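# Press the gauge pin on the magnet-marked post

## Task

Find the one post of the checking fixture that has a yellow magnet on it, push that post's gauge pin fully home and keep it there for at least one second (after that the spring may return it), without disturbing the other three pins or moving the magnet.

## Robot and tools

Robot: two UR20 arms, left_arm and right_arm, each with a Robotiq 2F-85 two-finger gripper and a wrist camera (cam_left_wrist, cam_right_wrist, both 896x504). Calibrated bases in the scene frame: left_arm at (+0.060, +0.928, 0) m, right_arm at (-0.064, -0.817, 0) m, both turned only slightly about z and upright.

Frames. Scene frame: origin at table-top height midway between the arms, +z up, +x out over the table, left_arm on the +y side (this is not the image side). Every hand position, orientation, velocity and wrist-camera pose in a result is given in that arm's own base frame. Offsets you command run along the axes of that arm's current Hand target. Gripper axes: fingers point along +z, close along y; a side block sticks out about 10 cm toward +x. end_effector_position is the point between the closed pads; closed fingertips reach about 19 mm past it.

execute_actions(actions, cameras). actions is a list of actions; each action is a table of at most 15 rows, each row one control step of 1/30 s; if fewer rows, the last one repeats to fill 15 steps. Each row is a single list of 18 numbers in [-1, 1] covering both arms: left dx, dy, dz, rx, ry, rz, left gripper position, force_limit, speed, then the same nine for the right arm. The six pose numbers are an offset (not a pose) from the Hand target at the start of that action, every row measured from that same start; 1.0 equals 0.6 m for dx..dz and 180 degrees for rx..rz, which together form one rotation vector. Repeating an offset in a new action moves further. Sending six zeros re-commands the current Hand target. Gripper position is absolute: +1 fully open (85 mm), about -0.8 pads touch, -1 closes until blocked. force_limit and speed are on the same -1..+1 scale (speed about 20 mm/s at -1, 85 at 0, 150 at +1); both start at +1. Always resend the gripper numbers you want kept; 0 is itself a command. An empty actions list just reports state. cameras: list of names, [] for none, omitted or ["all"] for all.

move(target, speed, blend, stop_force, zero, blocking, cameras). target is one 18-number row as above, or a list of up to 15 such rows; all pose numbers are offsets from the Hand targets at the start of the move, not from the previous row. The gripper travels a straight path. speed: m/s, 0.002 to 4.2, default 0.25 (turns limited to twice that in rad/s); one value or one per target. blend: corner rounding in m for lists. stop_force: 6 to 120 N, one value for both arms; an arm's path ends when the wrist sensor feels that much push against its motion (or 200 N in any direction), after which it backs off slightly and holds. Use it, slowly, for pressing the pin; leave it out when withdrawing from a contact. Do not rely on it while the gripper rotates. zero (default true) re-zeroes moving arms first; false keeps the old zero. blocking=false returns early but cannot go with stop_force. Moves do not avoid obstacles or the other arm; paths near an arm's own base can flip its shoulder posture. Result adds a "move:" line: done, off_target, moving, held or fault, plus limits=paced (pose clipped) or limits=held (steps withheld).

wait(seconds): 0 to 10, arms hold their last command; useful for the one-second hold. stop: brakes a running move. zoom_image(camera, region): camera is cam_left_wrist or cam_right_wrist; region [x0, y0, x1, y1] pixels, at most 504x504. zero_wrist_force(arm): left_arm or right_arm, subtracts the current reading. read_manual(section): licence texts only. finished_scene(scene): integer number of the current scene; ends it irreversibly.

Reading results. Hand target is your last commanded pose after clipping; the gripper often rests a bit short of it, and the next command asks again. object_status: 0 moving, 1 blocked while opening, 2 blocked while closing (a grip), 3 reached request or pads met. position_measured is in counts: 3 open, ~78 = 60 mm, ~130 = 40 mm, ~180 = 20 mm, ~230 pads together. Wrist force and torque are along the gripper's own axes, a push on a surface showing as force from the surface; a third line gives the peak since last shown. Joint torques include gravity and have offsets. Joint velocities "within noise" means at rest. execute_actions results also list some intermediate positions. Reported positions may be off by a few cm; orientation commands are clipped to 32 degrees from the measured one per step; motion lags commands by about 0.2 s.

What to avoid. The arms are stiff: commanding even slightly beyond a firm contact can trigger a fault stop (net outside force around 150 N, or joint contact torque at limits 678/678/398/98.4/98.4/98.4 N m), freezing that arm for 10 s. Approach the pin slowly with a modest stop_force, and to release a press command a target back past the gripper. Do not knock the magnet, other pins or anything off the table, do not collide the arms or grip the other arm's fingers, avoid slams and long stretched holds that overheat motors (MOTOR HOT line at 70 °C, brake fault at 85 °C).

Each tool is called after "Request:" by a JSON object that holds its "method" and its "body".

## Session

Request:
{"method": "execute_actions", "body": {"actions": []}}

Scene clock: 0.00 s.
left_arm: end_effector_position=(+0.3071, -0.4220, +0.1602) position_measured=3 object_status=3 end_effector_quat_wxyz=(+0.066, +0.956, -0.074, +0.275) | right_arm: end_effector_position=(+0.4900, -0.3027, +0.2369) position_measured=3 object_status=3 end_effector_quat_wxyz=(+0.548, -0.467, -0.511, -0.471)
Joint positions: left_arm=[-1.763 -1.739 2.857 -2.766 -1.003 1.555] | right_arm=[2.511 -2.074 -2.06 -2.212 2.389 -0.015]
Joint velocities: within noise
Joint torques (N m): no reading
Motor temperatures (°C): left_arm=[24 35 26 38 34 33] | right_arm=[28 35 35 36 33 38]
Wrist force (N): no reading
Wrist torque (N m): no reading
Wrist force, peak (N): no reading
Hand target: left_arm +0.3071, -0.4220, +0.1602; +0.066, +0.956, -0.074, +0.275 | right_arm +0.4900, -0.3027, +0.2369; +0.548, -0.467, -0.511, -0.471
Tool commands: left_gripper/position=+1.0 left_gripper/force_limit=+1.0 left_gripper/speed=+1.0 right_gripper/position=+1.0 right_gripper/force_limit=+1.0 right_gripper/speed=+1.0
camera_calibration:
cam_left_wrist: T_world_to_cam=[[-0.285835, -0.958093, 0.0188626, -0.30276], [-0.929607, 0.27245, -0.248197, 0.463413], [0.232657, -0.0884782, -0.968526, 0.172428], [0, 0, 0, 1]] pos_world=[0.304136, -0.401073, 0.28773]
cam_right_wrist: T_world_to_cam=[[0.978979, 0.0562001, -0.196068, -0.399553], [-0.174505, -0.266853, -0.947807, 0.238768], [-0.105588, 0.962097, -0.251436, 0.530477], [0, 0, 0, 1]] pos_world=[0.488832, -0.424199, 0.281347]

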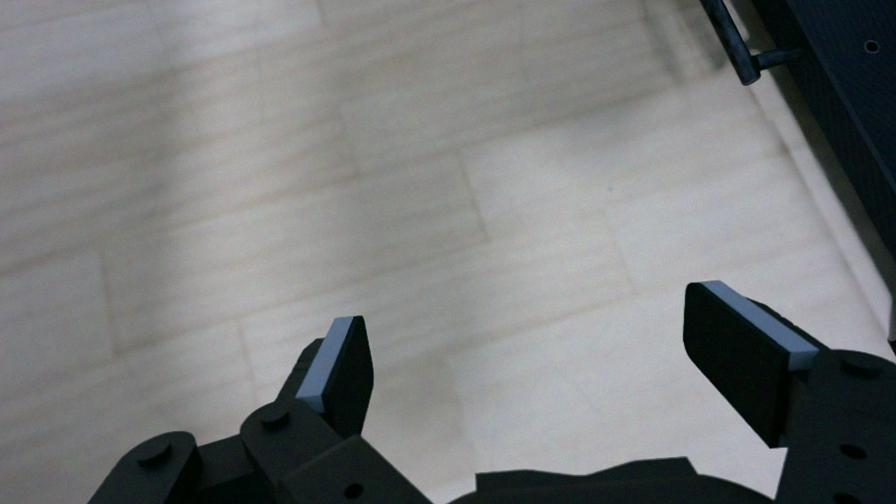

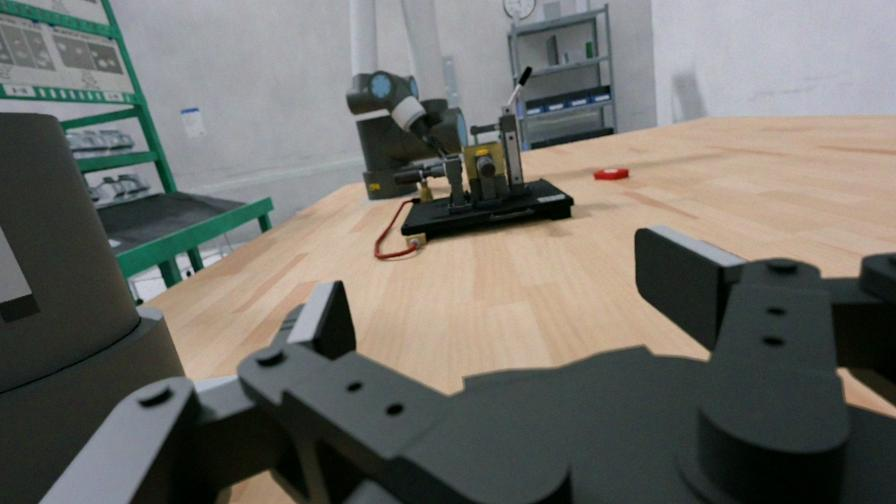

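Request:
{"method": "zoom_image", "body": {"camera": "cam_right_wrist", "region": [360, 50, 620, 270]}}

Scaled by 1.938 from the camera's 896x504 image, which has a finer 1280x720 frame.

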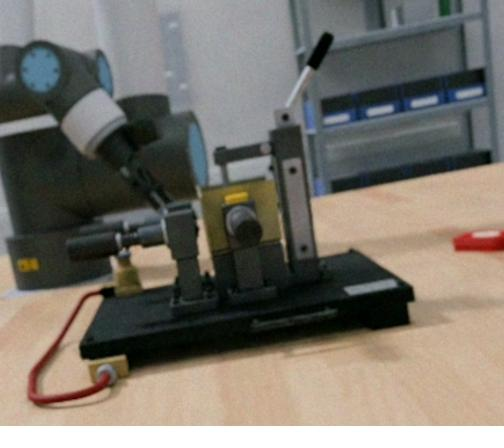

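Request:
{"method": "move", "body": {"target": [0,0,0,0,0,0,1,1,1,0.0443,0.065,0.627,-0.0349,-0.1797,-0.0012,-1,1,0], "speed": 0.4, "cameras": []}}

Request:
{"method": "move", "body": {"target": [0,0,0,0,0,0,1,1,1,0.3737,0.0023,0.509,0,0,0,-1,1,0], "speed": 0.4}}

Scene clock: 5.13 s.
left_arm: end_effector_position=(+0.3071, -0.4220, +0.1602) position_measured=3 object_status=3 end_effector_quat_wxyz=(+0.066, +0.956, -0.074, +0.275) | right_arm: end_effector_position=(+0.4844, +0.0741, +0.2783) position_measured=232 object_status=3 end_effector_quat_wxyz=(-0.357, +0.607, +0.618, +0.350)
Joint positions: left_arm=[-1.763 -1.739 2.857 -2.766 -1.003 1.555] | right_arm=[3.108 -1.553 -2.653 -0.595 2.615 1.469]
Joint velocities: within noise
Joint torques (N m): left_arm=[1.54 -6.1 -58.18 -8.28 3.42 -0.78] | right_arm=[23.23 23.41 44.94 16.55 1.33 8.52]
Motor temperatures (°C): left_arm=[24 35 26 38 34 33] | right_arm=[28 35 35 36 33 38]
Wrist force (N): left_arm=[0.2 0.0 -0.2] | right_arm=[0.3 0.3 2.0]
Wrist torque (N m): left_arm=[0.00 -0.02 0.00] | right_arm=[0.61 0.06 -0.16]
Wrist force, peak (N): left_arm=[-0.1 -0.5 -0.3] | right_arm=[1.4 -0.3 4.9]
Hand target: left_arm +0.3071, -0.4220, +0.1602; +0.066, +0.956, -0.074, +0.275 | right_arm +0.4844, +0.0741, +0.2783; -0.357, +0.607, +0.618, +0.350
Off the commanded pose: left_arm 0.000 m, 0 deg | right_arm 0.000 m, 0 deg.
move: done
No camera images: "cameras" was empty.

Scene clock: 6.93 s.
left_arm: end_effector_position=(+0.3071, -0.4220, +0.1602) position_measured=3 object_status=3 end_effector_quat_wxyz=(+0.066, +0.956, -0.074, +0.275) | right_arm: end_effector_position=(+0.4791, +0.4507, +0.3197) position_measured=232 object_status=3 end_effector_quat_wxyz=(-0.357, +0.607, +0.618, +0.350)
Joint positions: left_arm=[-1.763 -1.739 2.857 -2.766 -1.003 1.555] | right_arm=[3.864 -1.793 -2.68 0.603 2.291 2.61]
Joint velocities: within noise
Joint torques (N m): left_arm=[4.27 -9.03 -57.92 -8.3 3.78 -1.18] | right_arm=[14.7 54.57 22.69 14.93 -1.84 4.54]
Motor temperatures (°C): left_arm=[24 35 26 38 34 33] | right_arm=[28 35 35 36 33 38]
Wrist force (N): left_arm=[0.0 -0.1 -0.1] | right_arm=[-0.2 1.0 1.5]
Wrist torque (N m): left_arm=[-0.02 0.00 0.00] | right_arm=[0.48 0.15 -0.20]
Wrist force, peak (N): left_arm=[0.4 0.1 -0.4] | right_arm=[3.2 0.8 5.0]
Hand target: left_arm +0.3071, -0.4220, +0.1602; +0.066, +0.956, -0.074, +0.275 | right_arm +0.4791, +0.4507, +0.3196; -0.357, +0.607, +0.618, +0.350
Off the commanded pose: left_arm 0.000 m, 0 deg | right_arm 0.000 m, 0 deg.
move: done
camera_calibration:
cam_left_wrist: T_world_to_cam=[[-0.285835, -0.958093, 0.0188626, -0.30276], [-0.929607, 0.27245, -0.248197, 0.463413], [0.232657, -0.0884782, -0.968526, 0.172428], [0, 0, 0, 1]] pos_world=[0.304136, -0.401073, 0.28773]
cam_right_wrist: T_world_to_cam=[[0.986323, -0.125225, -0.107173, -0.365181], [-0.164671, -0.720509, -0.673609, 0.628479], [0.00713347, 0.682045, -0.731276, 0.0510115], [0, 0, 0, 1]] pos_world=[0.463315, 0.372303, 0.421515]

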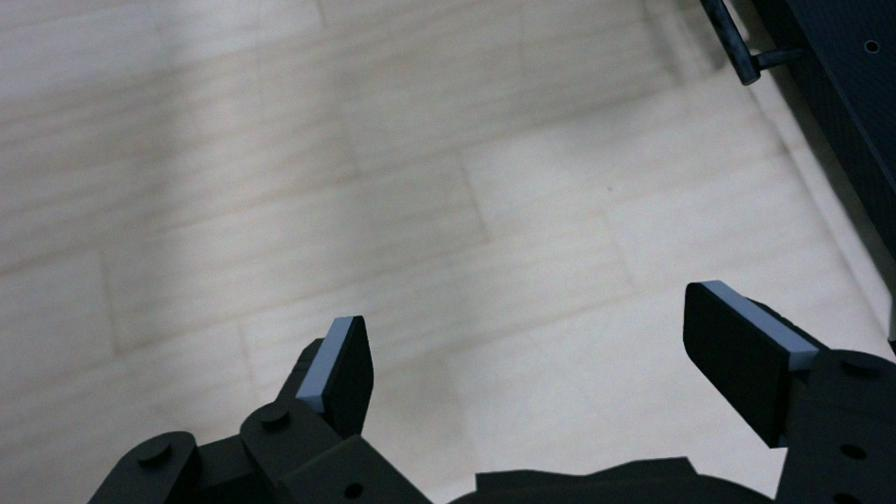

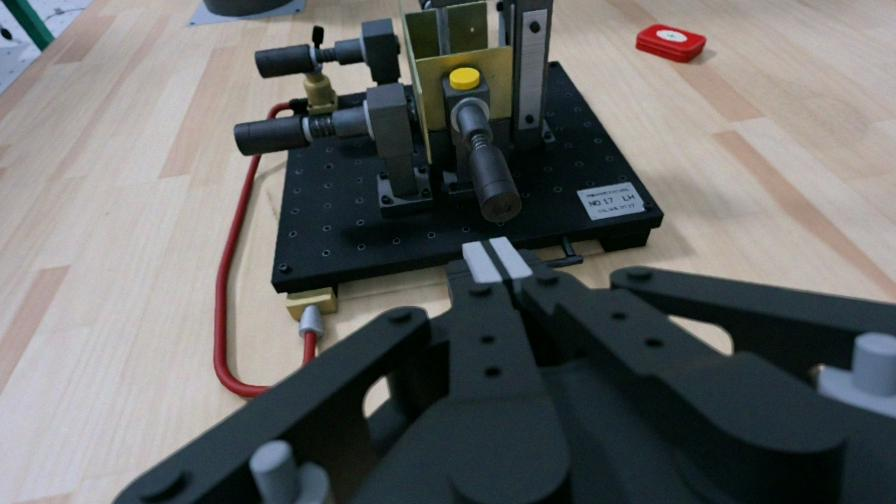

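Request:
{"method": "move", "body": {"target": [0,0,0,0,0,0,1,1,1,-0.0967,0.0727,0.3477,0,0,0,-1,1,0], "speed": 0.25, "cameras": ["cam_right_wrist"]}}

Scene clock: 8.83 s.
left_arm: end_effector_position=(+0.3071, -0.4220, +0.1602) position_measured=3 object_status=3 end_effector_quat_wxyz=(+0.066, +0.956, -0.074, +0.275) | right_arm: end_effector_position=(+0.5198, +0.6029, +0.1651) position_measured=232 object_status=3 end_effector_quat_wxyz=(-0.357, +0.607, +0.618, +0.350)
Joint positions: left_arm=[-1.763 -1.739 2.857 -2.766 -1.003 1.555] | right_arm=[4.012 -2.196 -2.551 0.95 2.177 2.73]
Joint velocities: within noise
Joint torques (N m): left_arm=[8.83 -8.63 -60.14 -7.91 4.31 -1.02] | right_arm=[18.3 111.77 21.6 15.16 -2.05 5.93]
Motor temperatures (°C): left_arm=[24 35 26 38 34 33] | right_arm=[28 35 35 36 33 38]
Wrist force (N): left_arm=[0.0 0.2 0.0] | right_arm=[-0.5 0.4 1.8]
Wrist torque (N m): left_arm=[0.05 0.00 0.00] | right_arm=[0.35 0.18 -0.01]
Wrist force, peak (N): left_arm=[0.3 -0.3 0.0] | right_arm=[-1.4 1.1 4.5]
Hand target: left_arm +0.3071, -0.4220, +0.1602; +0.066, +0.956, -0.074, +0.275 | right_arm +0.5198, +0.6031, +0.1650; -0.357, +0.607, +0.618, +0.350
Off the commanded pose: left_arm 0.000 m, 0 deg | right_arm 0.000 m, 0 deg.
move: done
camera_calibration:
cam_right_wrist: T_world_to_cam=[[0.986322, -0.125291, -0.1071, -0.402807], [-0.164669, -0.720498, -0.673622, 0.640771], [0.00723341, 0.682044, -0.731275, -0.16626], [0, 0, 0, 1]] pos_world=[0.504015, 0.524603, 0.266915]
Images, in order (width x height): cam_right_wrist 896x504.

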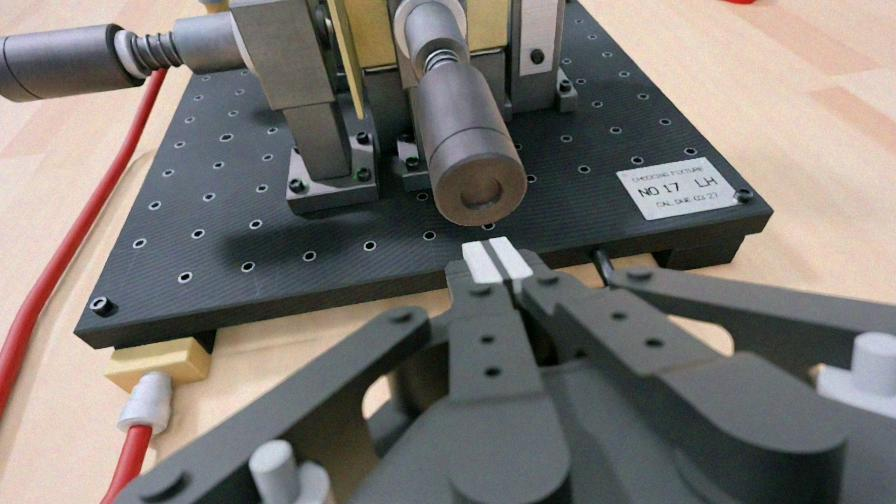

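Request:
{"method": "move", "body": {"target": [[0,0,0,0,0,0,1,1,1,0.02,0,0.0346,0,0,0,-1,1,0],[0,0,0,0,0,0,1,1,1,0.0342,0,0.0592,0,0,0,-1,1,0],[0,0,0,0,0,0,1,1,1,0.0442,0,0.0765,0,0,0,-1,1,0]], "speed": [0.06,0.025,0.005], "stop_force": 45, "cameras": ["cam_right_wrist"]}}

Request:
{"method": "wait", "body": {"seconds": 0.7, "cameras": []}}

Scene clock: 12.20 s.
left_arm: end_effector_position=(+0.3071, -0.4220, +0.1602) position_measured=3 object_status=3 end_effector_quat_wxyz=(+0.066, +0.956, -0.074, +0.275) | right_arm: end_effector_position=(+0.5190, +0.6490, +0.1650) position_measured=232 object_status=3 end_effector_quat_wxyz=(-0.357, +0.607, +0.618, +0.350)
Joint positions: left_arm=[-1.763 -1.739 2.857 -2.766 -1.003 1.555] | right_arm=[4.062 -2.199 -2.512 0.935 2.137 2.766]
Joint velocities: within noise
Joint torques (N m): left_arm=[11.38 -9.41 -64.48 -7.16 4.07 -0.48] | right_arm=[10.72 121.88 33.5 7.15 6.68 -7.02]
Motor temperatures (°C): left_arm=[24 35 26 38 34 33] | right_arm=[28 35 35 36 33 38]
Wrist force (N): left_arm=[0.0 -0.1 0.0] | right_arm=[-14.4 -4.3 -49.7]
Wrist torque (N m): left_arm=[-0.01 -0.01 0.00] | right_arm=[0.50 0.26 -0.10]
Wrist force, peak (N): left_arm=[0.5 0.1 -0.3] | right_arm=[-18.2 -4.7 -64.1]
Hand target: left_arm +0.3071, -0.4220, +0.1602; +0.066, +0.956, -0.074, +0.275 | right_arm +0.5190, +0.6490, +0.1650; -0.357, +0.607, +0.618, +0.350 (not the last commanded pose)
Off the commanded pose: left_arm 0.000 m, 0 deg | right_arm 0.007 m, 0 deg.
move: contact (right_arm); path passed 2 of 3 targets
camera_calibration:
cam_right_wrist: T_world_to_cam=[[0.986305, -0.125321, -0.107229, -0.396191], [-0.16478, -0.720589, -0.673498, 0.673861], [0.00713533, 0.681943, -0.73137, -0.197636], [0, 0, 0, 1]] pos_world=[0.503215, 0.570703, 0.266815]
Images, in order (width x height): cam_right_wrist 896x504.

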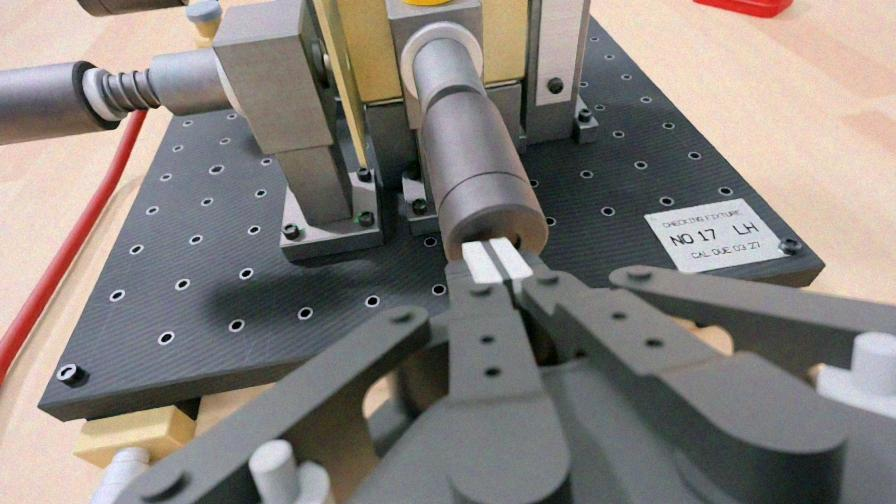

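Scene clock: 12.90 s.
left_arm: end_effector_position=(+0.3071, -0.4220, +0.1602) position_measured=3 object_status=3 end_effector_quat_wxyz=(+0.066, +0.956, -0.074, +0.275) | right_arm: end_effector_position=(+0.5190, +0.6490, +0.1650) position_measured=232 object_status=3 end_effector_quat_wxyz=(-0.357, +0.607, +0.618, +0.350)
Joint positions: left_arm=[-1.763 -1.739 2.857 -2.766 -1.003 1.555] | right_arm=[4.062 -2.199 -2.512 0.935 2.137 2.766]
Joint velocities: within noise
Joint torques (N m): left_arm=[7.14 -7.77 -66.02 -7.57 4.24 -1.29] | right_arm=[6.23 127.38 30.12 9.19 6.69 -7.27]
Motor temperatures (°C): left_arm=[24 35 26 38 34 33] | right_arm=[28 35 35 36 33 38]
Wrist force (N): left_arm=[-0.2 -0.2 0.1] | right_arm=[-13.3 -4.6 -47.4]
Wrist torque (N m): left_arm=[-0.03 0.03 0.00] | right_arm=[0.45 0.30 -0.10]
Wrist force, peak (N): left_arm=[0.2 -0.1 -0.5] | right_arm=[-14.0 -4.3 -49.8]
Hand target: left_arm +0.3071, -0.4220, +0.1602; +0.066, +0.956, -0.074, +0.275 | right_arm +0.5190, +0.6490, +0.1650; -0.357, +0.607, +0.618, +0.350 (not the last commanded pose)
Tool commands: left_gripper/position=+1.0 left_gripper/force_limit=+1.0 left_gripper/speed=+1.0 right_gripper/position=-1.0 right_gripper/force_limit=+1.0 right_gripper/speed=+0.0
Off the commanded pose: left_arm 0.000 m, 0 deg | right_arm 0.007 m, 0 deg.
wait: 0.70 s; at rest by 0.17 s
No camera images: "cameras" was empty.

Request:
{"method": "move", "body": {"target": [0,0,0,0,0,0,1,1,1,-0.0375,0,-0.065,0,0,0,-1,1,0], "speed": 0.08, "cameras": []}}

Request:
{"method": "finished_scene", "body": {"scene": 3}}

Scene clock: 14.00 s.
left_arm: end_effector_position=(+0.3071, -0.4220, +0.1602) position_measured=3 object_status=3 end_effector_quat_wxyz=(+0.066, +0.956, -0.074, +0.275) | right_arm: end_effector_position=(+0.5198, +0.6042, +0.1650) position_measured=232 object_status=3 end_effector_quat_wxyz=(-0.357, +0.607, +0.618, +0.350)
Joint positions: left_arm=[-1.763 -1.739 2.857 -2.766 -1.003 1.555] | right_arm=[4.014 -2.196 -2.55 0.95 2.176 2.731]
Joint velocities: within noise
Joint torques (N m): left_arm=[12.98 -7.35 -63.4 -7.65 4.53 -0.71] | right_arm=[-21.97 156.17 -2.54 14.9 7.99 -8.74]
Motor temperatures (°C): left_arm=[24 35 26 38 34 33] | right_arm=[28 35 35 36 33 38]
Wrist force (N): left_arm=[0.0 0.0 -0.1] | right_arm=[-0.6 0.0 1.7]
Wrist torque (N m): left_arm=[0.01 -0.01 0.00] | right_arm=[0.29 0.19 -0.01]
Wrist force, peak (N): left_arm=[-0.5 -0.1 -0.2] | right_arm=[-12.7 -4.3 -47.9]
Hand target: left_arm +0.3071, -0.4220, +0.1602; +0.066, +0.956, -0.074, +0.275 | right_arm +0.5198, +0.6040, +0.1650; -0.357, +0.607, +0.618, +0.350
Off the commanded pose: left_arm 0.000 m, 0 deg | right_arm 0.000 m, 0 deg.
move: done
No camera images: "cameras" was empty.

The scene is finished: the task was done.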